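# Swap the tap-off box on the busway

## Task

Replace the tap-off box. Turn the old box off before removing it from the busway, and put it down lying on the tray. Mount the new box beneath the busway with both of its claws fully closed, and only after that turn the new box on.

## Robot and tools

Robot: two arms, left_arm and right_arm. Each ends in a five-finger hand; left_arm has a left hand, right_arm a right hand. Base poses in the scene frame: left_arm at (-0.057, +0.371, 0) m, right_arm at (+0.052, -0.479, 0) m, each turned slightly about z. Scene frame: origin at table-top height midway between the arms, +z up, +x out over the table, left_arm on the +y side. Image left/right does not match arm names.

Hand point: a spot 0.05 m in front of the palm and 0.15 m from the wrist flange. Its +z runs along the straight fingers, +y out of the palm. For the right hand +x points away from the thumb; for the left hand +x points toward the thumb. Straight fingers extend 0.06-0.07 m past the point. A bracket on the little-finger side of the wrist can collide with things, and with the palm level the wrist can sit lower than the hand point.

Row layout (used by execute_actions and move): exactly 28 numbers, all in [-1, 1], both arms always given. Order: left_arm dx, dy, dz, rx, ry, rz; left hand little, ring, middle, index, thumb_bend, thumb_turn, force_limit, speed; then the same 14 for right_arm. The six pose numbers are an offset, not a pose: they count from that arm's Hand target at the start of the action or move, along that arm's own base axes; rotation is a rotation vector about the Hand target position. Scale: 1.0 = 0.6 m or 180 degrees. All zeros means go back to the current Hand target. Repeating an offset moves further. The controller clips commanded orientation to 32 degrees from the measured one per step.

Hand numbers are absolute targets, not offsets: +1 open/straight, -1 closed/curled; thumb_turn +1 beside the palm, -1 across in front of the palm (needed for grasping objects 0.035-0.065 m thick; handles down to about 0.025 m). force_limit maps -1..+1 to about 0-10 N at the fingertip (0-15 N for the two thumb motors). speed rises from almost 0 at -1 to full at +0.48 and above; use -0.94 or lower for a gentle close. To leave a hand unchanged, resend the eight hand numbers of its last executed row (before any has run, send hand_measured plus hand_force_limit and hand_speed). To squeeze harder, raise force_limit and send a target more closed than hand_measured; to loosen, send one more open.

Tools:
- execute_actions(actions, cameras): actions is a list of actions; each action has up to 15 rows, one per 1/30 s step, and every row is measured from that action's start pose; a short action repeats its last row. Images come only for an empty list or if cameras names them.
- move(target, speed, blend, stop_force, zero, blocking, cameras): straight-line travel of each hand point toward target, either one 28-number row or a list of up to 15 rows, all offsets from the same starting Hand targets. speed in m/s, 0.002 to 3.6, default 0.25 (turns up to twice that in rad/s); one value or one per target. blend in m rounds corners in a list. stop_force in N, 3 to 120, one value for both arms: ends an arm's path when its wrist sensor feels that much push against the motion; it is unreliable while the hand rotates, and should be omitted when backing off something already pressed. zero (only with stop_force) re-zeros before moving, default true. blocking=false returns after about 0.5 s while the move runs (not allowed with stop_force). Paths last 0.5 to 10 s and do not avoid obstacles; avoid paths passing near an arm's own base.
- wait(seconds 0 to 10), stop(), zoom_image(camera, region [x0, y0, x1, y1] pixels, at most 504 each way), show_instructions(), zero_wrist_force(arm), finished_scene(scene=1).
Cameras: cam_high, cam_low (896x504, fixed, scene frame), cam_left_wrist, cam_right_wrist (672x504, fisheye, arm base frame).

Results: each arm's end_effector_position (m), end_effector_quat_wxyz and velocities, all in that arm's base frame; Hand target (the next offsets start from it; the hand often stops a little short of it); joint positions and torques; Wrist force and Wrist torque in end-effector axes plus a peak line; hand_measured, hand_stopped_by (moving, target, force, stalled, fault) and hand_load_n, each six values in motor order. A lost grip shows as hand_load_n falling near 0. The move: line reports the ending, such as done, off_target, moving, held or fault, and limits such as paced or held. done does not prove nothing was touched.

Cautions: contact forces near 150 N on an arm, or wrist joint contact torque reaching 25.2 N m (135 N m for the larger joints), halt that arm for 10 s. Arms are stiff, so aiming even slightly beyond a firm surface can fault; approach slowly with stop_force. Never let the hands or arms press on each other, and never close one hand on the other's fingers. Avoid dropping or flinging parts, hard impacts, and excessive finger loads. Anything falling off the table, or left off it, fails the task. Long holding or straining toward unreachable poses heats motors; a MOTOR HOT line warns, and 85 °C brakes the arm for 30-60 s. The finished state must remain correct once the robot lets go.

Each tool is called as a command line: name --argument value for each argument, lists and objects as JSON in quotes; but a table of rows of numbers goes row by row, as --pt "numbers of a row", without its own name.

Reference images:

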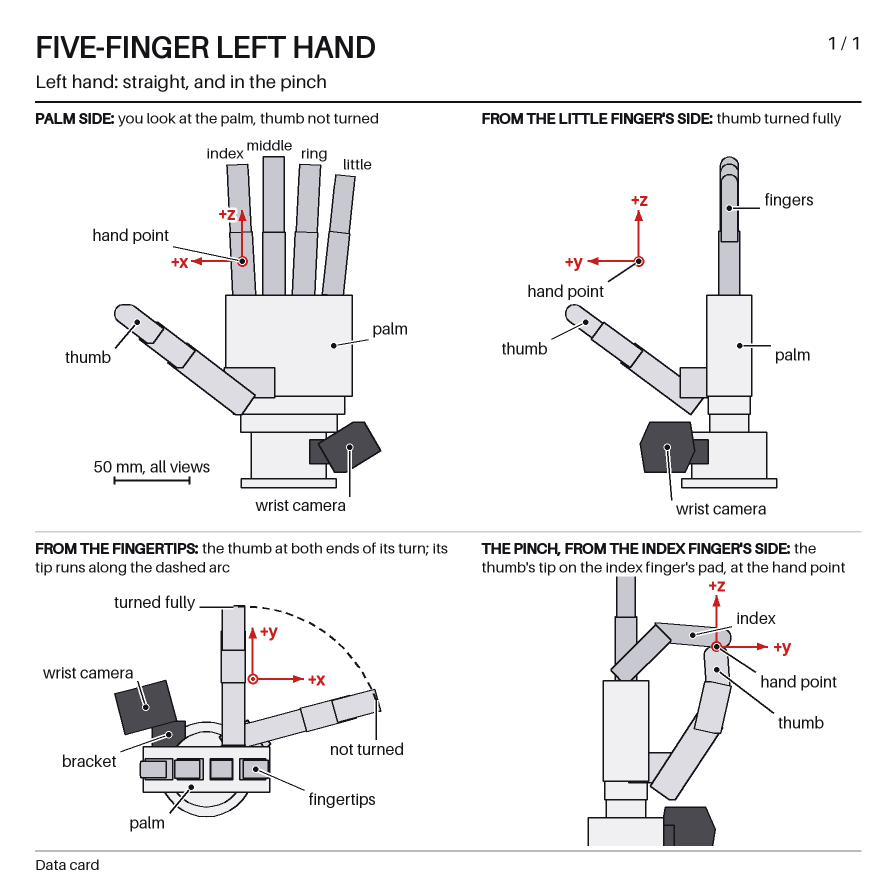

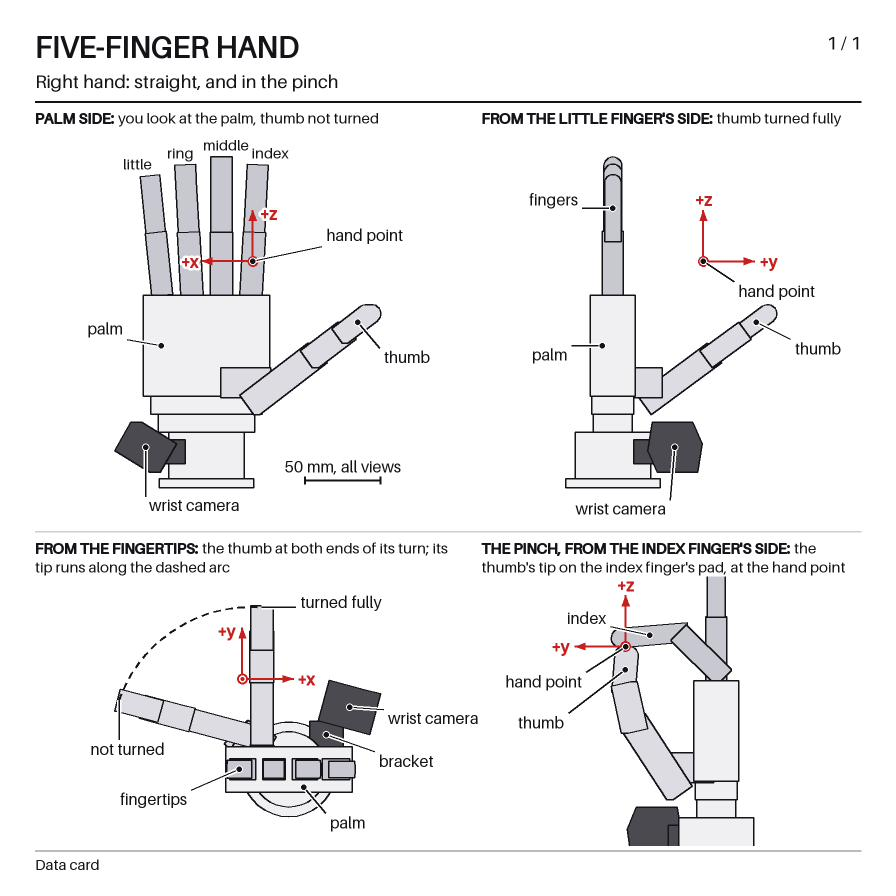

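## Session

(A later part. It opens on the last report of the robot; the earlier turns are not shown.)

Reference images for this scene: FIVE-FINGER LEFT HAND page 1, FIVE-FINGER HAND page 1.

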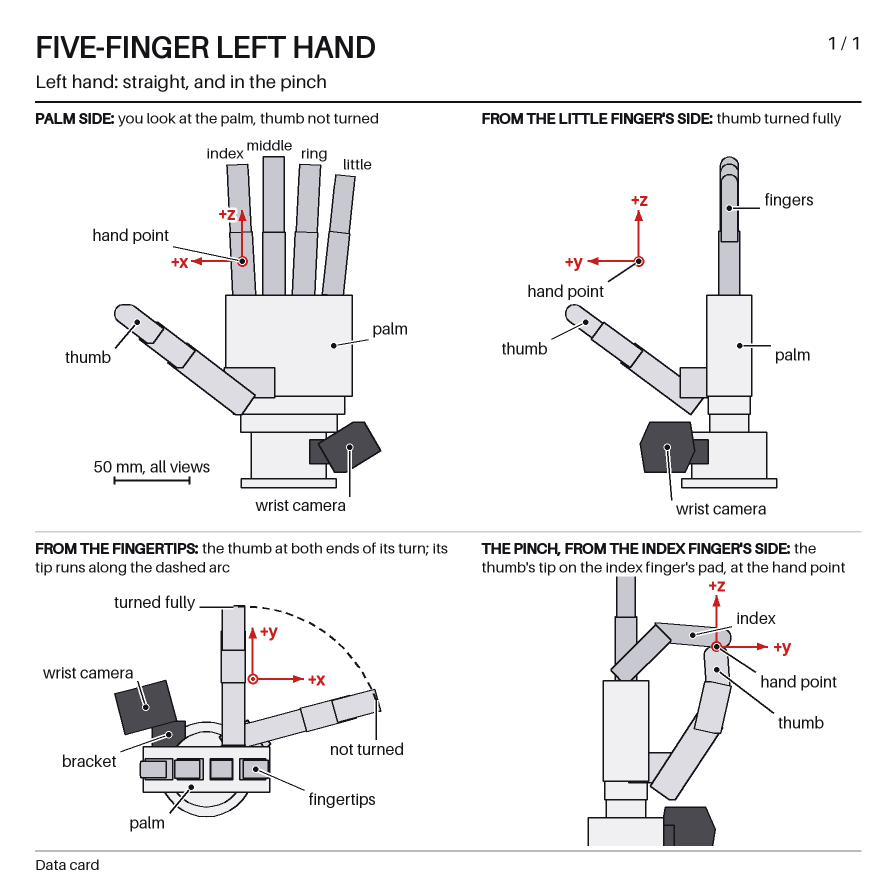

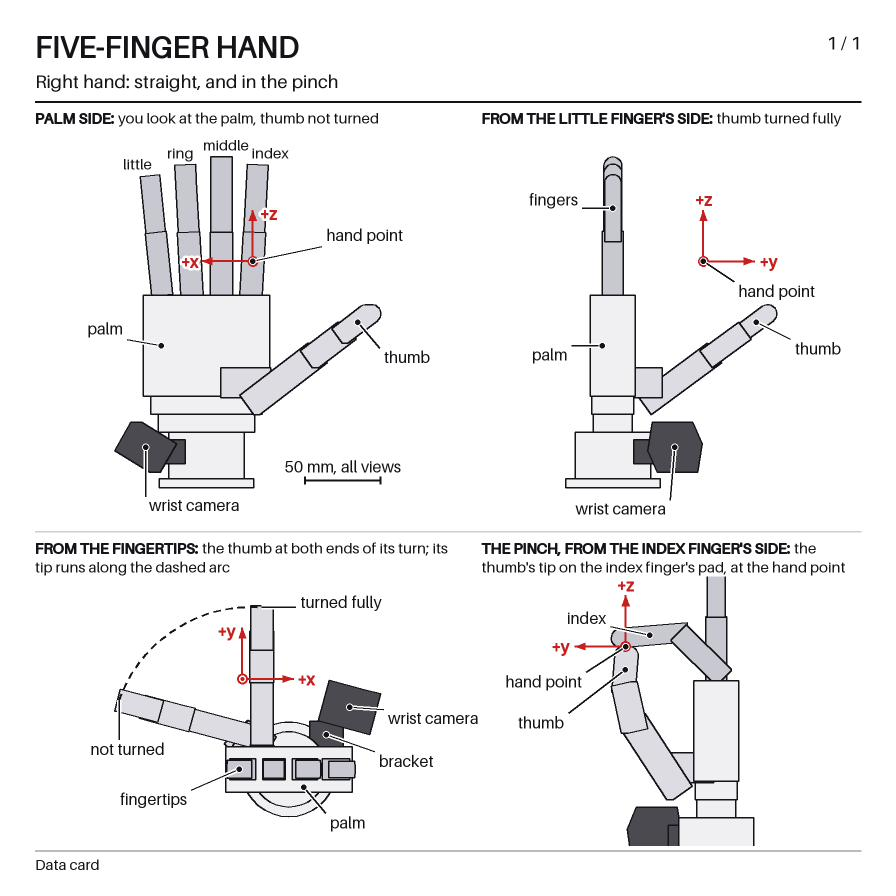

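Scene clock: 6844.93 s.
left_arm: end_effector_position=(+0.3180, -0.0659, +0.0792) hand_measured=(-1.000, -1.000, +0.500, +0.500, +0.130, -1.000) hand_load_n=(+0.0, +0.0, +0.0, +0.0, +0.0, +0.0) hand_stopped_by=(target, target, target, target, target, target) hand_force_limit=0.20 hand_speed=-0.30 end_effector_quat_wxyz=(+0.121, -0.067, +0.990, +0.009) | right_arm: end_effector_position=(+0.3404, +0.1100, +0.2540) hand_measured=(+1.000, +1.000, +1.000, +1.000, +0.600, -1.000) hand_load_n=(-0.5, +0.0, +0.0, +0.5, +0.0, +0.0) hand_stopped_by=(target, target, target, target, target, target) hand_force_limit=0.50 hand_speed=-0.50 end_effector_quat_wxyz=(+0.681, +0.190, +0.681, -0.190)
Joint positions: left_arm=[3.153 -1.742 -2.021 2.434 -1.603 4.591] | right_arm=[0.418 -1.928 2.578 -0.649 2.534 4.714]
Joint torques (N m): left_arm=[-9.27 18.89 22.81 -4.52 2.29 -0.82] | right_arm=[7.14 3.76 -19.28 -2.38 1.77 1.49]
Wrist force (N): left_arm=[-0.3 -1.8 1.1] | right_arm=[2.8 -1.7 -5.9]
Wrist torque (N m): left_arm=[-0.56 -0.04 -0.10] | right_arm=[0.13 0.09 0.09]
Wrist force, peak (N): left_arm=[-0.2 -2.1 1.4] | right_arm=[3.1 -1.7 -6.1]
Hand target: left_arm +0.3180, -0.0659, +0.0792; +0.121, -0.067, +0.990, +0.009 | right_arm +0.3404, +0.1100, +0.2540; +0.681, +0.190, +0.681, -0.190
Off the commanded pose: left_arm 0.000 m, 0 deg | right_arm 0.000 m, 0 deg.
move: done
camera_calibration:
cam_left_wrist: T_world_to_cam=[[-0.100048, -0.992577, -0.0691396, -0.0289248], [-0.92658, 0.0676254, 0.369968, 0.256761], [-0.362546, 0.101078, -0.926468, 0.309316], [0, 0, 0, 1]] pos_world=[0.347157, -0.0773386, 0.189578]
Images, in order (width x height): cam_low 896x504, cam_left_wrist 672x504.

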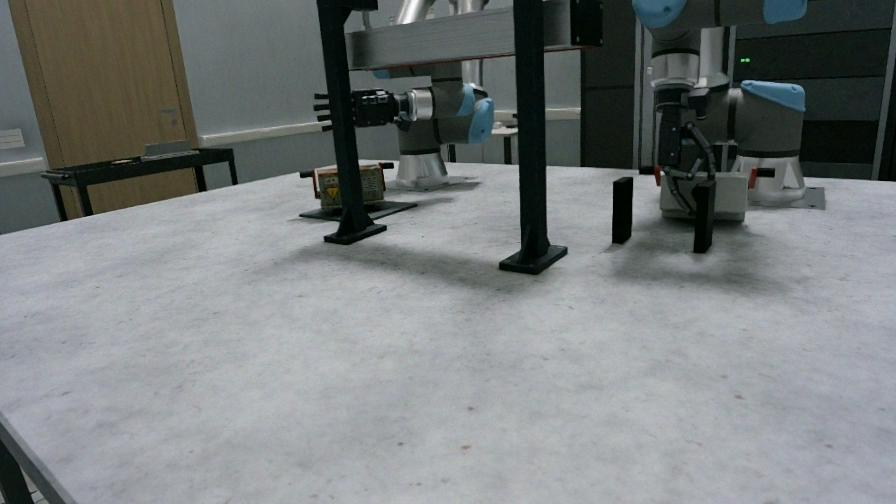

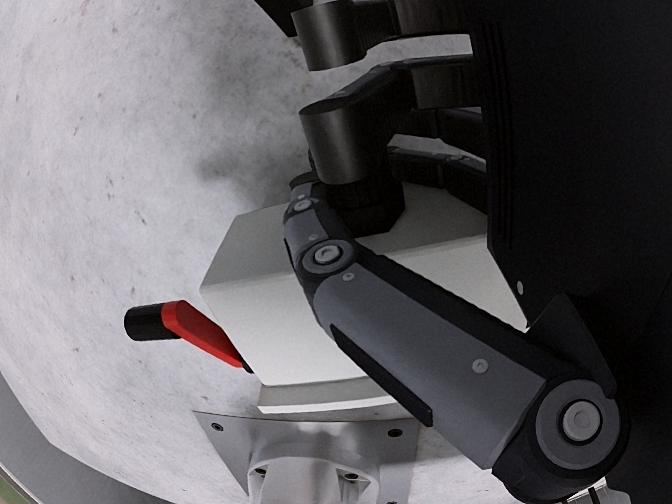

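move --pt "0.0005 0.0052 -0.0048 0 0 0 -1 -1 0.5 0.5 0.3 -1 0.2 0.2 0 0 0 0 0 0 1 1 1 1 0.6 -1 0.5 -0.5" --pt "0.0005 0.0052 -0.0048 0 0 0 -1 -1 0.5 0.5 0.13 -1 0.2 -0.3 0 0 0 0 0 0 1 1 1 1 0.6 -1 0.5 -0.5" --pt "0.0005 0.0052 -0.0048 0 0 0 -1 -1 0.25 0.25 0.13 -1 0.3 -0.8 0 0 0 0 0 0 1 1 1 1 0.6 -1 0.5 -0.5" --speed 0.05 --cameras '["cam_left_wrist","cam_low"]'

zoom_image --camera "cam_left_wrist" --region '[240, 50, 490, 300]'

zoom_image --camera "cam_low" --region '[640, 130, 770, 230]'

Scene clock: 6889.10 s.
left_arm: end_effector_position=(+0.3183, -0.0628, +0.0763) hand_measured=(-1.000, -1.000, +0.250, +0.252, +0.130, -1.000) hand_load_n=(+0.5, +0.0, +0.0, +5.0, +1.5, +0.5) hand_stopped_by=(target, target, target, target, target, target) hand_force_limit=0.30 hand_speed=-0.80 end_effector_quat_wxyz=(+0.121, -0.067, +0.990, +0.009) | right_arm: end_effector_position=(+0.3404, +0.1100, +0.2540) hand_measured=(+1.000, +1.000, +1.000, +1.000, +0.600, -1.000) hand_load_n=(+0.0, +0.0, +0.0, +0.0, +0.0, +0.0) hand_stopped_by=(target, target, target, target, target, target) hand_force_limit=0.50 hand_speed=-0.50 end_effector_quat_wxyz=(+0.681, +0.190, +0.681, -0.190)
Joint positions: left_arm=[3.163 -1.744 -2.027 2.442 -1.6 4.602] | right_arm=[0.418 -1.928 2.578 -0.649 2.534 4.714]
Joint torques (N m): left_arm=[-11 25.36 21.67 -4.35 -2.7 -0.94] | right_arm=[7.46 4.29 -20.4 -2.45 1.74 1.45]
Wrist force (N): left_arm=[0.4 -2.0 3.8] | right_arm=[2.9 -1.7 -5.8]
Wrist torque (N m): left_arm=[-0.60 -0.09 -0.11] | right_arm=[0.11 0.07 0.10]
Wrist force, peak (N): left_arm=[0.7 -2.1 4.1] | right_arm=[3.1 -1.9 -6.1]
Hand target: left_arm +0.3183, -0.0628, +0.0763; +0.121, -0.067, +0.990, +0.009 | right_arm +0.3404, +0.1100, +0.2540; +0.681, +0.190, +0.681, -0.190
Off the commanded pose: left_arm 0.000 m, 0 deg | right_arm 0.000 m, 0 deg.
move: done
camera_calibration:
cam_left_wrist: T_world_to_cam=[[-0.10014, -0.992571, -0.0691034, -0.0259924], [-0.92657, 0.0677237, 0.369975, 0.257904], [-0.362547, 0.101079, -0.926468, 0.306424], [0, 0, 0, 1]] pos_world=[0.347457, -0.0742384, 0.186678]
Images, in order (width x height): cam_low 896x504, cam_left_wrist 672x504.

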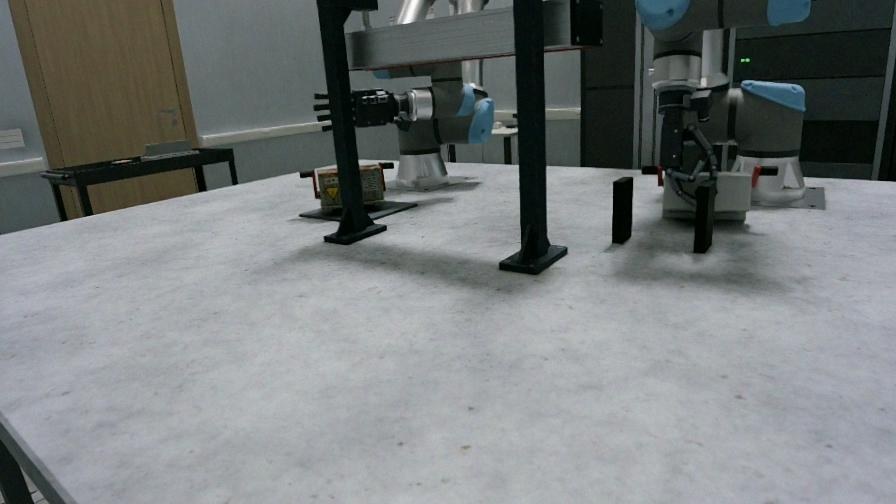

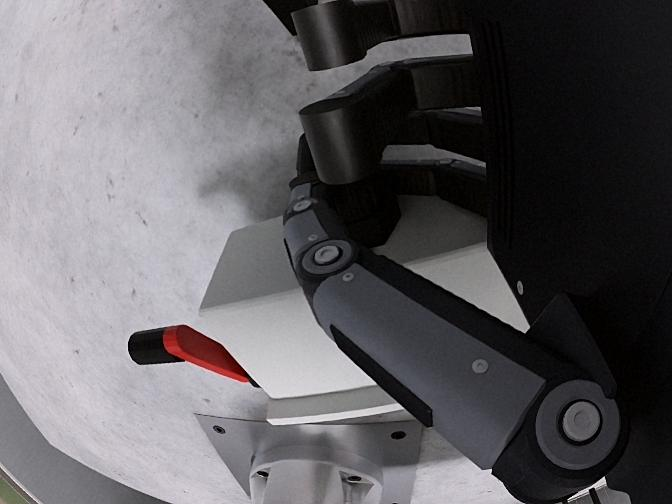

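Scaled by 2.016 from the camera's 672x504 image, which has a finer 960x720 frame.

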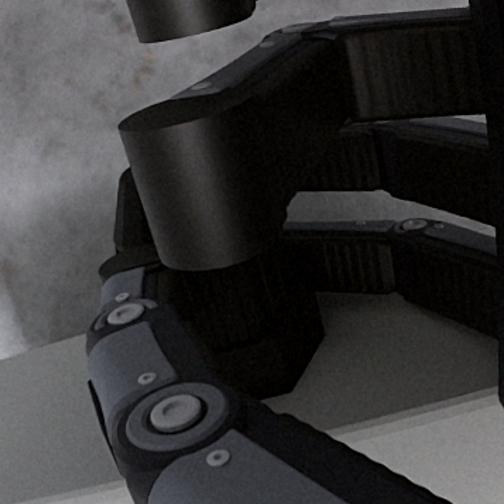

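Scaled by 3.877 from the camera's 896x504 image, which has a finer 1280x720 frame.

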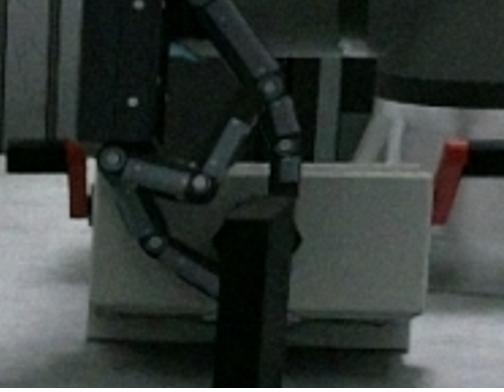

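move --pt "0 0 0 0 0 0 -1 -1 0.0 0.22 -0.2 -1 0.4 -0.8 0 0 0 0 0 0 1 1 1 1 0.6 -1 0.5 -0.5" --speed 0.05 --cameras '["cam_left_wrist","cam_low"]'

zoom_image --camera "cam_left_wrist" --region '[240, 50, 490, 300]'

zoom_image --camera "cam_low" --region '[640, 130, 770, 230]'

Scene clock: 6898.23 s.
left_arm: end_effector_position=(+0.3183, -0.0628, +0.0763) hand_measured=(-1.000, -1.000, +0.164, +0.236, +0.094, -1.000) hand_load_n=(+0.0, +0.5, +12.0, +7.5, +13.5, -1.0) hand_stopped_by=(target, target, force, force, force, target) hand_force_limit=0.40 hand_speed=-0.80 end_effector_quat_wxyz=(+0.121, -0.067, +0.990, +0.009) | right_arm: end_effector_position=(+0.3404, +0.1100, +0.2540) hand_measured=(+1.000, +1.000, +1.000, +1.000, +0.600, -1.000) hand_load_n=(+0.0, +0.0, +0.0, +0.0, +0.0, +0.0) hand_stopped_by=(target, target, target, target, target, target) hand_force_limit=0.50 hand_speed=-0.50 end_effector_quat_wxyz=(+0.681, +0.190, +0.681, -0.190)
Joint positions: left_arm=[3.163 -1.744 -2.027 2.442 -1.6 4.602] | right_arm=[0.418 -1.928 2.578 -0.649 2.534 4.714]
Joint torques (N m): left_arm=[-8.34 26.11 14.39 -3.71 -2.45 0.27] | right_arm=[6.83 3.47 -20.97 -2.39 1.73 1.39]
Wrist force (N): left_arm=[0.6 -1.1 3.0] | right_arm=[2.8 -1.7 -5.9]
Wrist torque (N m): left_arm=[-0.50 -0.09 -0.04] | right_arm=[0.12 0.08 0.09]
Wrist force, peak (N): left_arm=[0.7 -2.3 4.7] | right_arm=[3.0 -1.8 -6.1]
Hand target: left_arm +0.3183, -0.0628, +0.0763; +0.121, -0.067, +0.990, +0.009 | right_arm +0.3404, +0.1100, +0.2540; +0.681, +0.190, +0.681, -0.190
Off the commanded pose: left_arm 0.000 m, 0 deg | right_arm 0.000 m, 0 deg.
move: done
camera_calibration:
cam_left_wrist: T_world_to_cam=[[-0.10014, -0.992571, -0.0691034, -0.0259924], [-0.92657, 0.0677237, 0.369975, 0.257904], [-0.362547, 0.101079, -0.926468, 0.306424], [0, 0, 0, 1]] pos_world=[0.347457, -0.0742384, 0.186678]
Images, in order (width x height): cam_low 896x504, cam_left_wrist 672x504.

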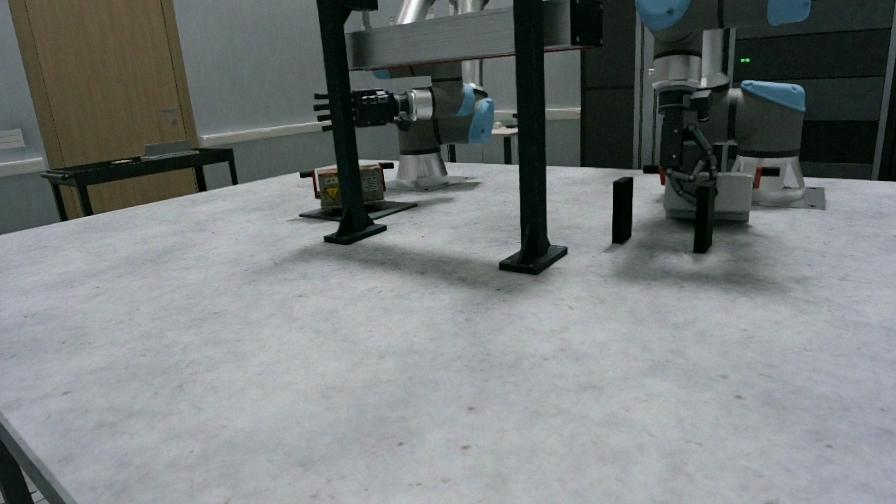

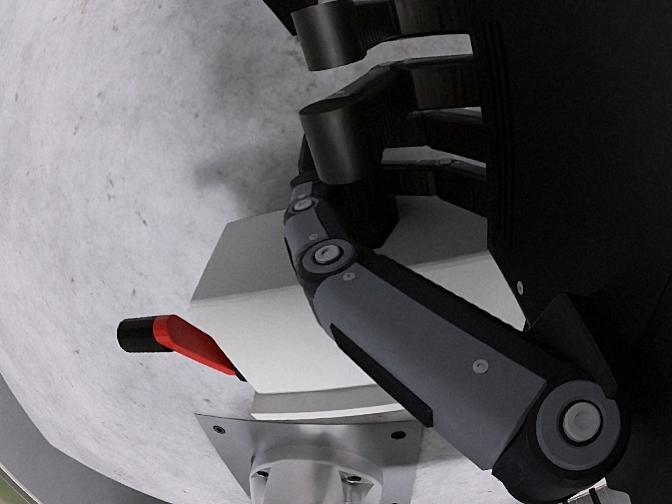

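Scaled by 2.016 from the camera's 672x504 image, which has a finer 960x720 frame.

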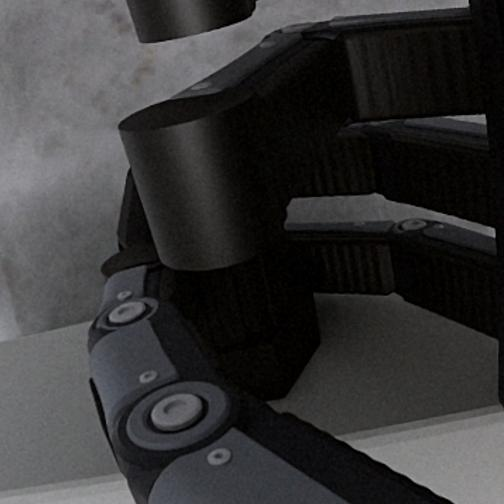

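Scaled by 3.877 from the camera's 896x504 image, which has a finer 1280x720 frame.

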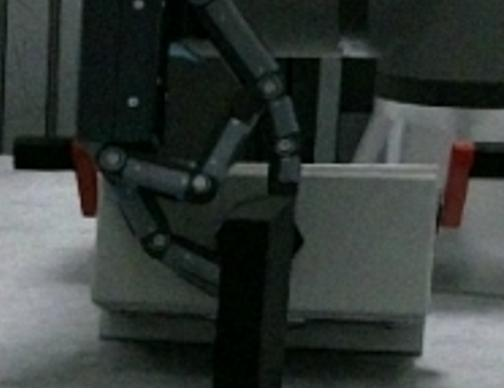

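move --pt "-0.0258 -0.0037 0.0245 0.0087 -0.0605 0 -1 -1 0.0 0.22 -0.2 -1 0.4 -0.8 0 0 0 0 0 0 1 1 1 1 0.6 -1 0.5 -0.5" --speed 0.06 --cameras '["cam_left_wrist","cam_low"]'

zoom_image --camera "cam_low" --region '[640, 130, 770, 230]'

Scene clock: 6956.03 s.
left_arm: end_effector_position=(+0.3028, -0.0650, +0.0910) hand_measured=(-1.000, -1.000, +0.164, +0.236, +0.096, -1.000) hand_load_n=(+0.0, +0.0, +11.0, +10.5, +13.5, +3.5) hand_stopped_by=(target, target, force, force, force, target) hand_force_limit=0.40 hand_speed=-0.80 end_effector_quat_wxyz=(+0.216, -0.066, +0.974, +0.016) | right_arm: end_effector_position=(+0.3404, +0.1100, +0.2540) hand_measured=(+1.000, +1.000, +1.000, +1.000, +0.600, -1.000) hand_load_n=(+0.0, +0.0, +0.0, +0.0, +0.0, +0.0) hand_stopped_by=(target, target, target, target, target, target) hand_force_limit=0.50 hand_speed=-0.50 end_effector_quat_wxyz=(+0.681, +0.190, +0.681, -0.190)
Joint positions: left_arm=[3.13 -1.566 -2.156 2.583 -1.636 4.58] | right_arm=[0.418 -1.928 2.578 -0.649 2.534 4.714]
Joint torques (N m): left_arm=[8.56 8.47 24.73 -4.33 1.62 1.53] | right_arm=[7.3 4.01 -20.61 -2.41 1.74 1.57]
Wrist force (N): left_arm=[1.3 -2.2 5.6] | right_arm=[3.0 -1.9 -6.0]
Wrist torque (N m): left_arm=[-0.66 -0.21 -0.03] | right_arm=[0.10 0.06 0.10]
Wrist force, peak (N): left_arm=[1.1 -2.2 5.8] | right_arm=[3.0 -1.8 -6.2]
Hand target: left_arm +0.3028, -0.0650, +0.0910; +0.216, -0.066, +0.974, +0.016 | right_arm +0.3404, +0.1100, +0.2540; +0.681, +0.190, +0.681, -0.190
Off the commanded pose: left_arm 0.000 m, 0 deg | right_arm 0.000 m, 0 deg.
move: done
camera_calibration:
cam_left_wrist: T_world_to_cam=[[-0.0825902, -0.990056, -0.113877, -0.0298042], [-0.979981, 0.0599116, 0.189863, 0.270305], [-0.181152, 0.127278, -0.975184, 0.265909], [0, 0, 0, 1]] pos_world=[0.310602, -0.0795465, 0.204595]
Images, in order (width x height): cam_low 896x504, cam_left_wrist 672x504.

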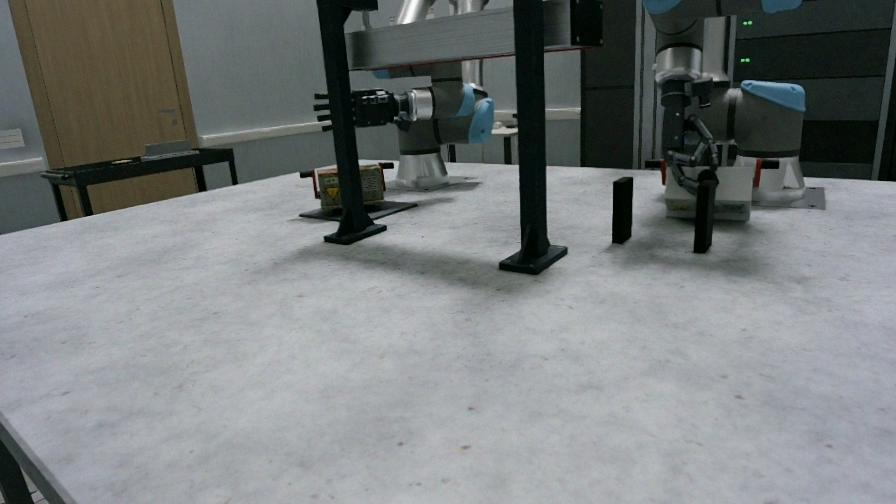

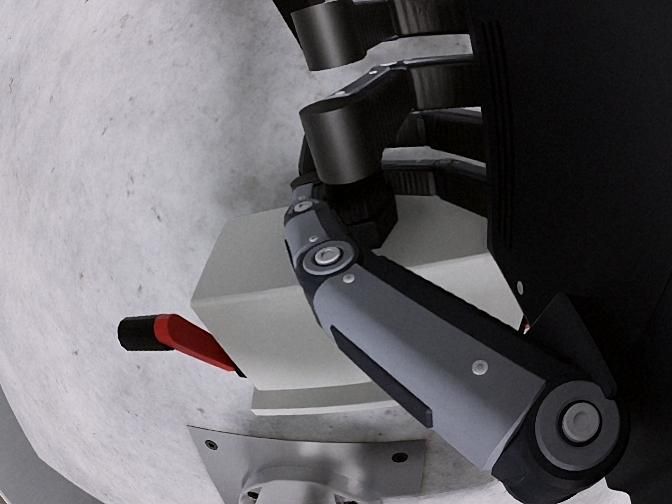

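Scaled by 3.877 from the camera's 896x504 image, which has a finer 1280x720 frame.

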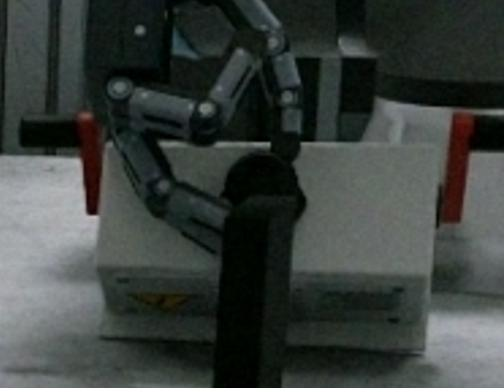

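move --pt "0.0105 -0.0633 0.0145 0.0064 -0.0552 -0.0175 -1 -1 0.0 0.22 -0.2 -1 0.4 -0.8 0 0 0 0 0 0 1 1 1 1 0.6 -1 0.5 -0.5" --pt "0.0187 -0.1238 0.0242 0.0095 -0.1108 -0.0360 -1 -1 0.0 0.22 -0.2 -1 0.4 -0.8 0 0 0 0 0 0 1 1 1 1 0.6 -1 0.5 -0.5" --pt "0.0252 -0.1808 0.0320 0.0094 -0.1667 -0.0535 -1 -1 0.0 0.22 -0.2 -1 0.4 -0.8 0 0 0 0 0 0 1 1 1 1 0.6 -1 0.5 -0.5" --pt "0.0313 -0.2345 0.0353 0.0061 -0.2226 -0.0701 -1 -1 0.0 0.22 -0.2 -1 0.4 -0.8 0 0 0 0 0 0 1 1 1 1 0.6 -1 0.5 -0.5" --speed 0.06 --blend 0.008 --cameras '["cam_left_wrist","cam_low","cam_high"]'

zoom_image --camera "cam_low" --region '[580, 110, 740, 240]'

Scene clock: 6979.57 s.
left_arm: end_effector_position=(+0.3215, -0.2057, +0.1121) hand_measured=(-1.000, -1.000, +0.164, +0.236, +0.096, -1.000) hand_load_n=(+0.0, +0.0, +11.5, +9.5, +13.0, +2.0) hand_stopped_by=(target, target, force, force, force, target) hand_force_limit=0.40 hand_speed=-0.80 end_effector_quat_wxyz=(+0.537, +0.040, +0.843, -0.022) | right_arm: end_effector_position=(+0.3404, +0.1100, +0.2540) hand_measured=(+1.000, +1.000, +1.000, +1.000, +0.600, -1.000) hand_load_n=(+0.0, +0.0, +0.0, +0.0, +0.0, +0.0) hand_stopped_by=(target, target, target, target, target, target) hand_force_limit=0.50 hand_speed=-0.50 end_effector_quat_wxyz=(+0.681, +0.190, +0.681, -0.190)
Joint positions: left_arm=[2.487 -1.529 -2.319 3.342 -2.079 4.456] | right_arm=[0.418 -1.928 2.578 -0.649 2.534 4.714]
Joint torques (N m): left_arm=[9.06 21.35 25.64 -0.67 1.71 -0.89] | right_arm=[7.16 3.78 -20.34 -2.43 1.76 1.52]
Wrist force (N): left_arm=[3.3 -1.9 3.7] | right_arm=[2.8 -1.7 -5.9]
Wrist torque (N m): left_arm=[-0.63 -0.23 -0.09] | right_arm=[0.12 0.09 0.09]
Wrist force, peak (N): left_arm=[1.6 -2.3 5.8] | right_arm=[3.0 -1.7 -6.4]
Hand target: left_arm +0.3216, -0.2057, +0.1122; +0.537, +0.040, +0.842, -0.022 | right_arm +0.3404, +0.1100, +0.2540; +0.681, +0.190, +0.681, -0.190
Off the commanded pose: left_arm 0.000 m, 0 deg | right_arm 0.000 m, 0 deg.
move: done
camera_calibration:
cam_left_wrist: T_world_to_cam=[[-0.181458, -0.956106, -0.230076, -0.113328], [-0.838184, 0.272731, -0.472297, 0.365535], [0.514315, 0.107144, -0.850882, 0.0660637], [0, 0, 0, 1]] pos_world=[0.251844, -0.215125, 0.20278]
Images, in order (width x height): cam_high 896x504, cam_low 896x504, cam_left_wrist 672x504.

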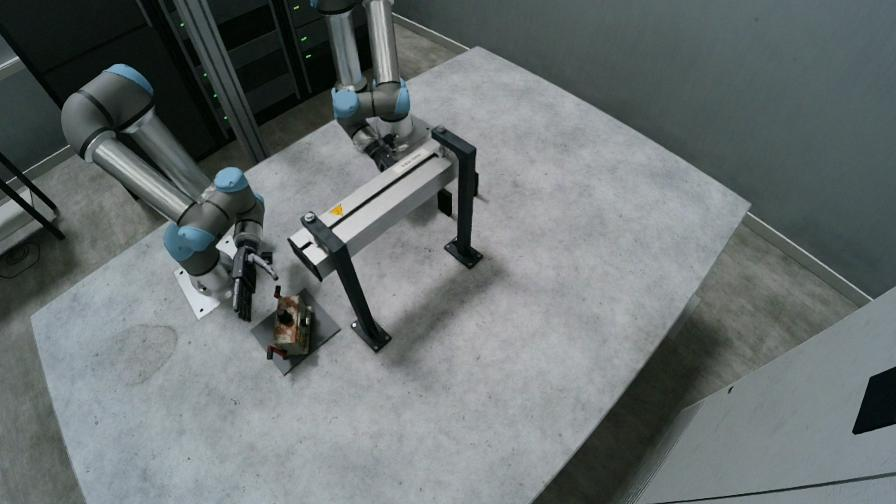

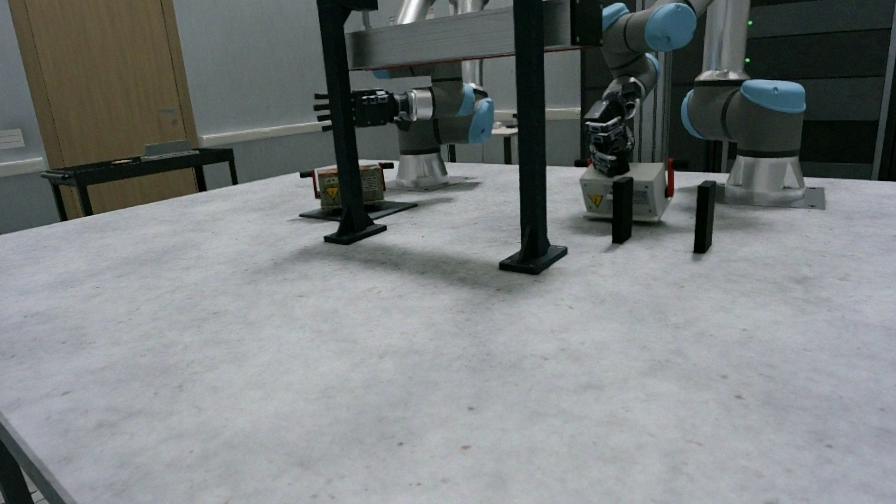

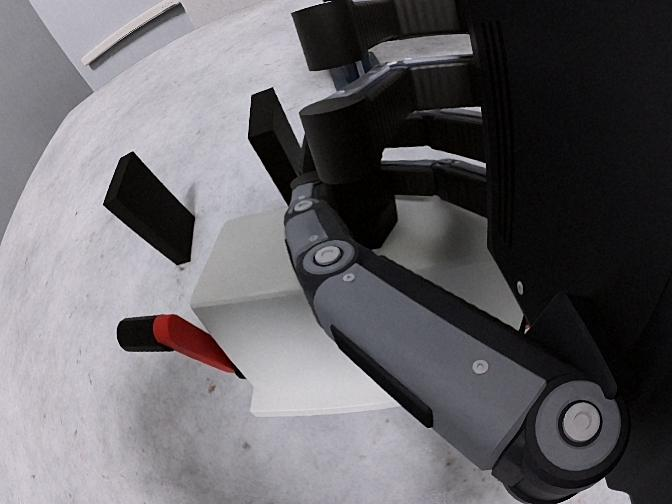

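Scaled by 3.150 from the camera's 896x504 image, which has a finer 1280x720 frame.

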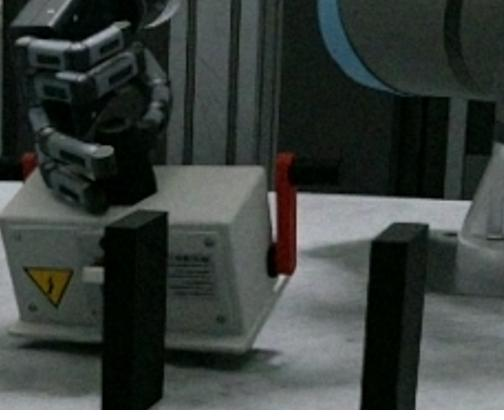

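move --pt "-0.0298 0.0027 0.0097 -0.0048 -0.0553 0 -1 -1 0.0 0.22 -0.2 -1 0.4 -0.8 0 0 0 0 0 0 1 1 1 1 0.6 -1 0.5 -0.5" --pt "-0.0713 0.0063 0.0297 -0.0121 -0.1384 0 -1 -1 0.0 0.22 -0.2 -1 0.4 -0.8 0 0 0 0 0 0 1 1 1 1 0.6 -1 0.5 -0.5" --speed 0.06 --blend 0.008 --cameras '["cam_left_wrist","cam_low"]'

zoom_image --camera "cam_low" --region '[580, 110, 740, 240]'

Scene clock: 6994.53 s.
left_arm: end_effector_position=(+0.2788, -0.2019, +0.1299) hand_measured=(-1.000, -1.000, +0.164, +0.236, +0.096, -1.000) hand_load_n=(+0.0, +0.0, +11.0, +8.0, +13.0, +0.5) hand_stopped_by=(target, target, force, force, force, target) hand_force_limit=0.40 hand_speed=-0.80 end_effector_quat_wxyz=(+0.706, +0.033, +0.706, -0.028) | right_arm: end_effector_position=(+0.3404, +0.1100, +0.2540) hand_measured=(+1.000, +1.000, +1.000, +1.000, +0.600, -1.000) hand_load_n=(+0.0, +0.0, +0.0, +0.0, +0.0, +0.0) hand_stopped_by=(target, target, target, target, target, target) hand_force_limit=0.50 hand_speed=-0.50 end_effector_quat_wxyz=(+0.681, +0.190, +0.681, -0.190)
Joint positions: left_arm=[2.256 -1.536 -2.592 4.128 -2.369 4.719] | right_arm=[0.418 -1.928 2.578 -0.649 2.534 4.714]
Joint torques (N m): left_arm=[10.1 18 20.79 2.65 2.49 0.47] | right_arm=[7.68 3.53 -21.46 -2.44 1.81 1.37]
Wrist force (N): left_arm=[3.5 -1.6 3.0] | right_arm=[3.1 -1.7 -6.1]
Wrist torque (N m): left_arm=[-0.62 -0.07 -0.07] | right_arm=[0.13 0.06 0.10]
Wrist force, peak (N): left_arm=[3.4 -1.7 4.2] | right_arm=[2.9 -1.9 -6.3]
Hand target: left_arm +0.2788, -0.2019, +0.1300; +0.707, +0.033, +0.706, -0.028 | right_arm +0.3404, +0.1100, +0.2540; +0.681, +0.190, +0.681, -0.190
Off the commanded pose: left_arm 0.000 m, 0 deg | right_arm 0.000 m, 0 deg.
move: done
camera_calibration:
cam_left_wrist: T_world_to_cam=[[-0.0755121, -0.965387, -0.249651, -0.142284], [-0.55907, 0.248302, -0.791067, 0.295697], [0.825674, 0.0798374, -0.558469, -0.027537], [0, 0, 0, 1]] pos_world=[0.177308, -0.208583, 0.183016]
Images, in order (width x height): cam_low 896x504, cam_left_wrist 672x504.

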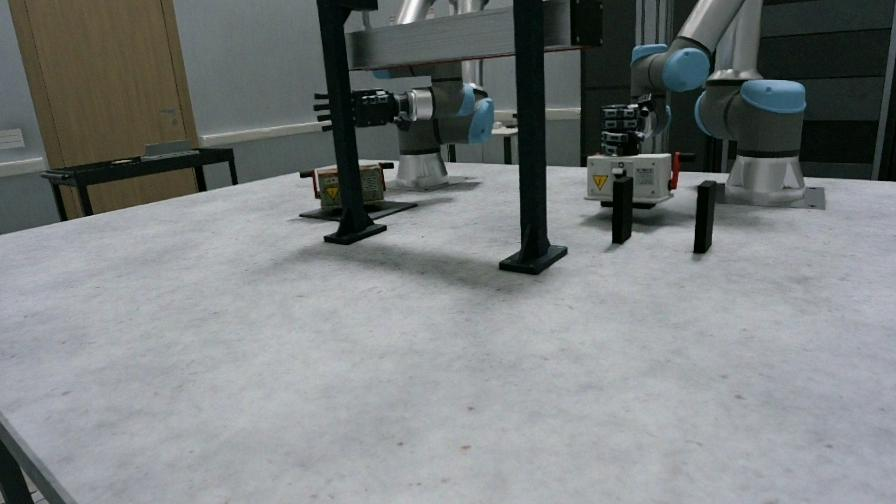

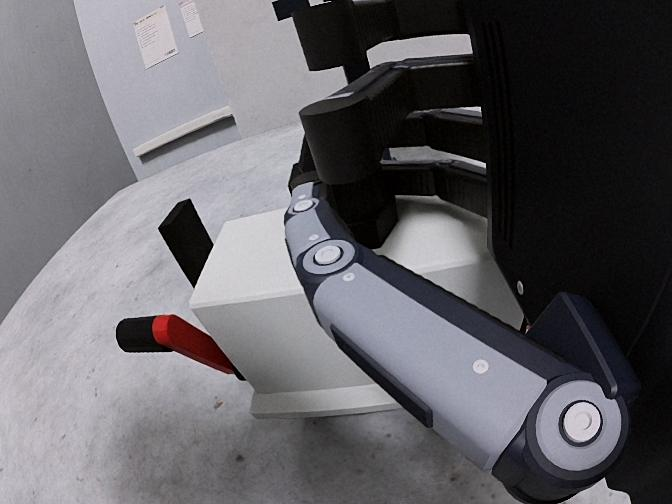

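Scaled by 3.150 from the camera's 896x504 image, which has a finer 1280x720 frame.

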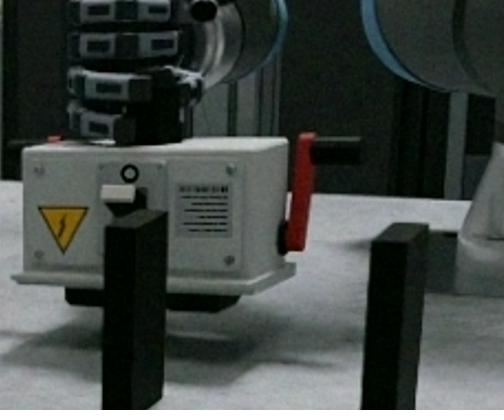

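move --pt "0.0103 -0.0968 0.05 0 0 -0.0833 -1 -1 0.0 0.22 -0.2 -1 0.4 -0.8 0 0 0 0 0 0 1 1 1 1 0.6 -1 0.5 -0.5" --pt "0.0103 -0.2135 0.05 0 0 -0.1944 -1 -1 0.0 0.22 -0.2 -1 0.4 -0.8 0 0 0 0 0 0 1 1 1 1 0.6 -1 0.5 -0.5" --pt "0.0020 -0.2968 0.05 0 0 -0.3056 -1 -1 0.0 0.22 -0.2 -1 0.4 -0.8 0 0 0 0 0 0 1 1 1 1 0.6 -1 0.5 -0.5" --pt "-0.0207 -0.3077 0.05 0 0 -0.3889 -1 -1 0.0 0.22 -0.2 -1 0.4 -0.8 0 0 0 0 0 0 1 1 1 1 0.6 -1 0.5 -0.5" --speed 0.12 --blend 0.01 --cameras '["cam_left_wrist","cam_low","cam_high"]'

Scene clock: 7051.10 s.
left_arm: end_effector_position=(+0.2665, -0.3865, +0.1600) hand_measured=(-1.000, -1.000, +0.164, +0.236, +0.096, -1.000) hand_load_n=(+0.0, +0.0, +11.5, +8.0, +13.0, +0.5) hand_stopped_by=(target, target, force, force, force, target) hand_force_limit=0.40 hand_speed=-0.80 end_effector_quat_wxyz=(+0.563, +0.432, +0.560, -0.428) | right_arm: end_effector_position=(+0.3404, +0.1100, +0.2540) hand_measured=(+1.000, +1.000, +1.000, +1.000, +0.600, -1.000) hand_load_n=(+0.0, +0.0, +0.0, +0.0, +0.0, -0.5) hand_stopped_by=(target, target, target, target, target, target) hand_force_limit=0.50 hand_speed=-0.50 end_effector_quat_wxyz=(+0.681, +0.190, +0.681, -0.190)
Joint positions: left_arm=[2.968 -1.333 -2.623 3.957 -0.436 4.719] | right_arm=[0.418 -1.928 2.578 -0.649 2.534 4.714]
Joint torques (N m): left_arm=[-2.25 12.3 10.96 1.56 2.32 -0.79] | right_arm=[7 3.57 -22.25 -2.39 1.75 1.41]
Wrist force (N): left_arm=[3.5 -1.9 2.6] | right_arm=[3.0 -1.8 -6.2]
Wrist torque (N m): left_arm=[-0.66 -0.09 -0.07] | right_arm=[0.12 0.07 0.10]
Wrist force, peak (N): left_arm=[4.0 -2.1 2.9] | right_arm=[3.0 -1.7 -6.3]
Hand target: left_arm +0.2664, -0.3866, +0.1600; +0.562, +0.432, +0.560, -0.429 | right_arm +0.3404, +0.1100, +0.2540; +0.681, +0.190, +0.681, -0.190
Off the commanded pose: left_arm 0.000 m, 0 deg | right_arm 0.000 m, 0 deg.
move: done
camera_calibration:
cam_left_wrist: T_world_to_cam=[[-0.932908, -0.259589, -0.249592, 0.187393], [0.0419191, 0.610097, -0.791217, 0.338211], [0.357667, -0.748595, -0.558283, -0.181368], [0, 0, 0, 1]] pos_world=[0.225513, -0.293468, 0.213116]
Images, in order (width x height): cam_high 896x504, cam_low 896x504, cam_left_wrist 672x504.

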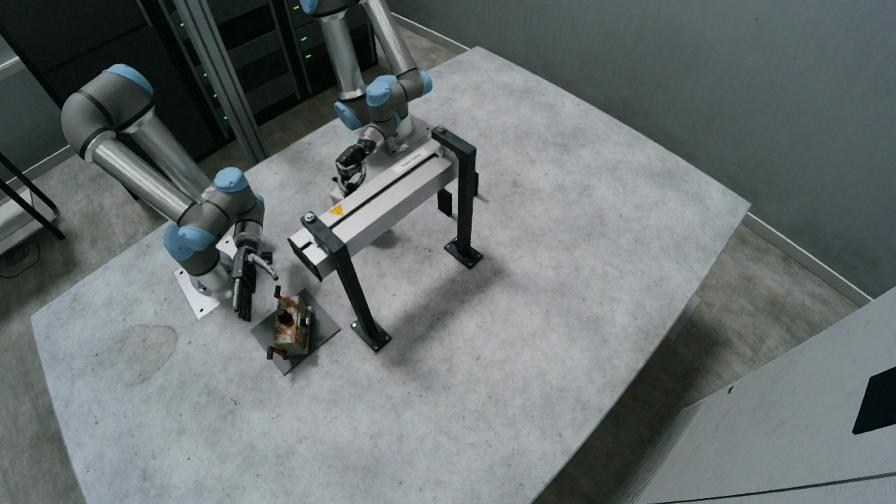

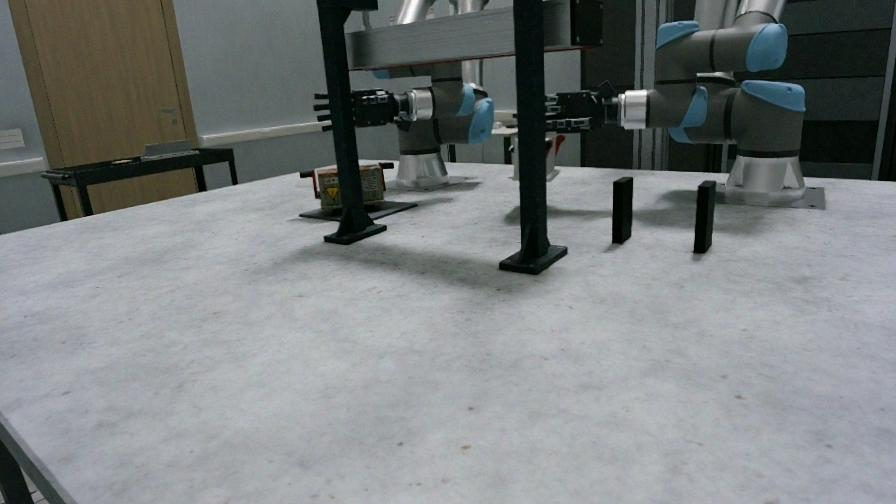

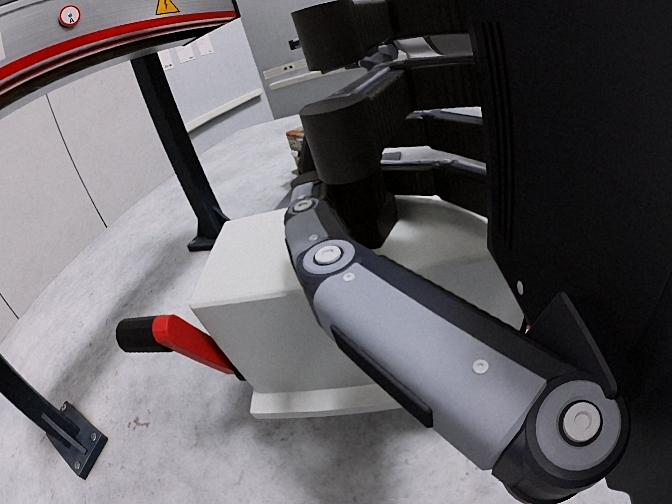

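move --pt "0 0 -0.0833 0 0 0 -1 -1 0.0 0.22 -0.2 -1 0.4 -0.8 0 0 0 0 0 0 1 1 1 1 0.6 -1 0.5 -0.5" --speed 0.06

move --pt "0 0 -0.033 0 0 0 -1 -1 0.0 0.22 -0.2 -1 0.4 -0.8 0 0 0 0 0 0 1 1 1 1 0.6 -1 0.5 -0.5" --speed 0.02 --stop_force 5 --cameras '["cam_left_wrist","cam_low"]'

Scene clock: 7072.70 s.
left_arm: end_effector_position=(+0.2664, -0.3866, +0.1100) hand_measured=(-1.000, -1.000, +0.164, +0.236, +0.096, -1.000) hand_load_n=(+0.0, +0.0, +11.5, +8.5, +13.0, +0.5) hand_stopped_by=(target, target, force, force, force, target) hand_force_limit=0.40 hand_speed=-0.80 end_effector_quat_wxyz=(+0.562, +0.432, +0.560, -0.429) | right_arm: end_effector_position=(+0.3404, +0.1100, +0.2540) hand_measured=(+1.000, +1.000, +1.000, +1.000, +0.600, -1.000) hand_load_n=(+0.0, +0.0, +0.0, +0.0, +0.0, +0.0) hand_stopped_by=(target, target, target, target, target, target) hand_force_limit=0.50 hand_speed=-0.50 end_effector_quat_wxyz=(+0.681, +0.190, +0.681, -0.190)
Joint positions: left_arm=[2.968 -1.539 -2.69 4.228 -0.436 4.719] | right_arm=[0.418 -1.928 2.578 -0.649 2.534 4.714]
Joint torques (N m): left_arm=[-10.88 1.8 20.09 1.99 -2.06 2.17] | right_arm=[6.34 3.98 -23.06 -2.41 1.62 1.54]
Wrist force (N): left_arm=[3.6 -2.3 2.6] | right_arm=[3.0 -1.8 -6.0]
Wrist torque (N m): left_arm=[-0.70 -0.10 -0.06] | right_arm=[0.12 0.06 0.10]
Wrist force, peak (N): left_arm=[4.6 -2.2 2.7] | right_arm=[3.2 -1.7 -6.2]
Hand target: left_arm +0.2664, -0.3866, +0.1100; +0.562, +0.432, +0.560, -0.429 | right_arm +0.3404, +0.1100, +0.2540; +0.681, +0.190, +0.681, -0.190
Off the commanded pose: left_arm 0.000 m, 0 deg | right_arm 0.000 m, 0 deg.
move: done

Scene clock: 7073.80 s.
left_arm: end_effector_position=(+0.2665, -0.3866, +0.1088) hand_measured=(-1.000, -1.000, +0.164, +0.236, +0.096, -1.000) hand_load_n=(+0.0, +0.0, +11.5, +8.0, +13.0, +0.5) hand_stopped_by=(target, target, force, force, force, target) hand_force_limit=0.40 hand_speed=-0.80 end_effector_quat_wxyz=(+0.562, +0.432, +0.560, -0.429) | right_arm: end_effector_position=(+0.3404, +0.1100, +0.2540) hand_measured=(+1.000, +1.000, +1.000, +1.000, +0.600, -1.000) hand_load_n=(+0.0, +0.0, +0.0, +0.0, +0.0, +0.0) hand_stopped_by=(target, target, target, target, target, target) hand_force_limit=0.50 hand_speed=-0.50 end_effector_quat_wxyz=(+0.681, +0.190, +0.681, -0.190)
Joint positions: left_arm=[2.968 -1.545 -2.691 4.235 -0.436 4.719] | right_arm=[0.418 -1.928 2.578 -0.649 2.534 4.714]
Joint torques (N m): left_arm=[-7.14 2.25 19.83 4.31 -1.46 0.17] | right_arm=[7.37 4.44 -22.11 -2.44 1.82 1.41]
Wrist force (N): left_arm=[3.6 -2.0 2.4] | right_arm=[2.8 -1.8 -6.1]
Wrist torque (N m): left_arm=[-0.64 -0.10 -0.11] | right_arm=[0.12 0.10 0.09]
Wrist force, peak (N): left_arm=[3.9 -2.1 2.7] | right_arm=[3.0 -1.7 -6.2]
Hand target: left_arm +0.2665, -0.3866, +0.1088; +0.562, +0.432, +0.560, -0.429 (not the last commanded pose) | right_arm +0.3404, +0.1100, +0.2540; +0.681, +0.190, +0.681, -0.190
Off the commanded pose: left_arm 0.019 m, 0 deg | right_arm 0.000 m, 0 deg.
move: contact (left_arm)
camera_calibration:
cam_left_wrist: T_world_to_cam=[[-0.932987, -0.259322, -0.249575, 0.174708], [0.0420515, 0.610144, -0.791174, 0.297678], [0.357446, -0.74865, -0.558351, -0.209907], [0, 0, 0, 1]] pos_world=[0.225513, -0.293467, 0.161916]
Images, in order (width x height): cam_low 896x504, cam_left_wrist 672x504.

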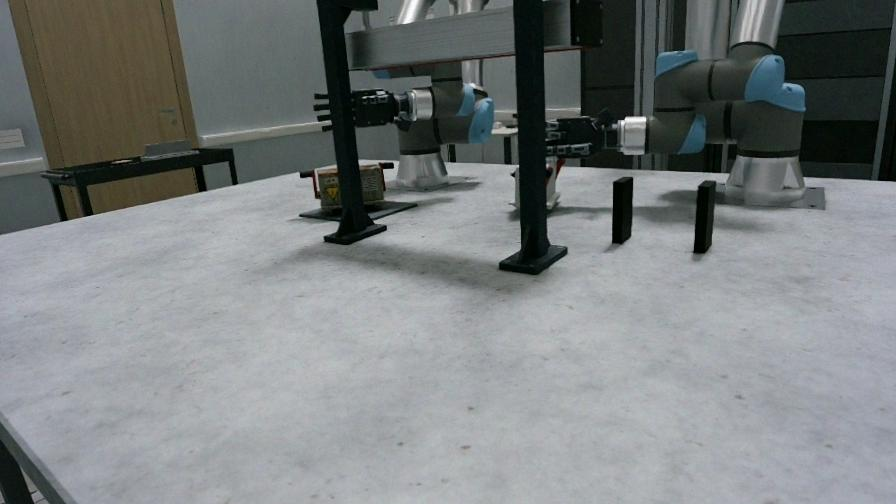

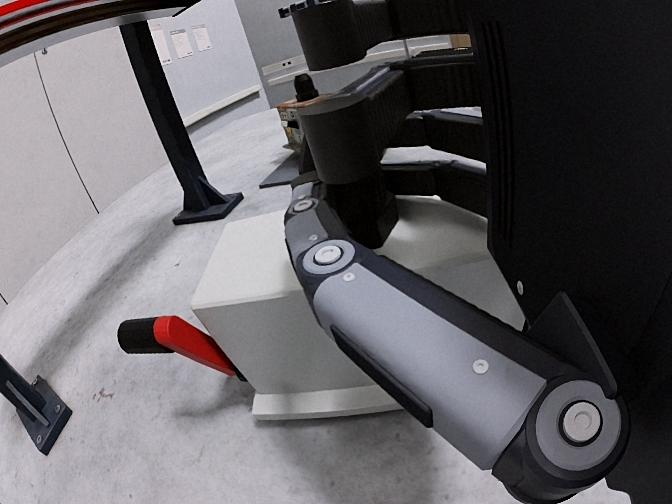

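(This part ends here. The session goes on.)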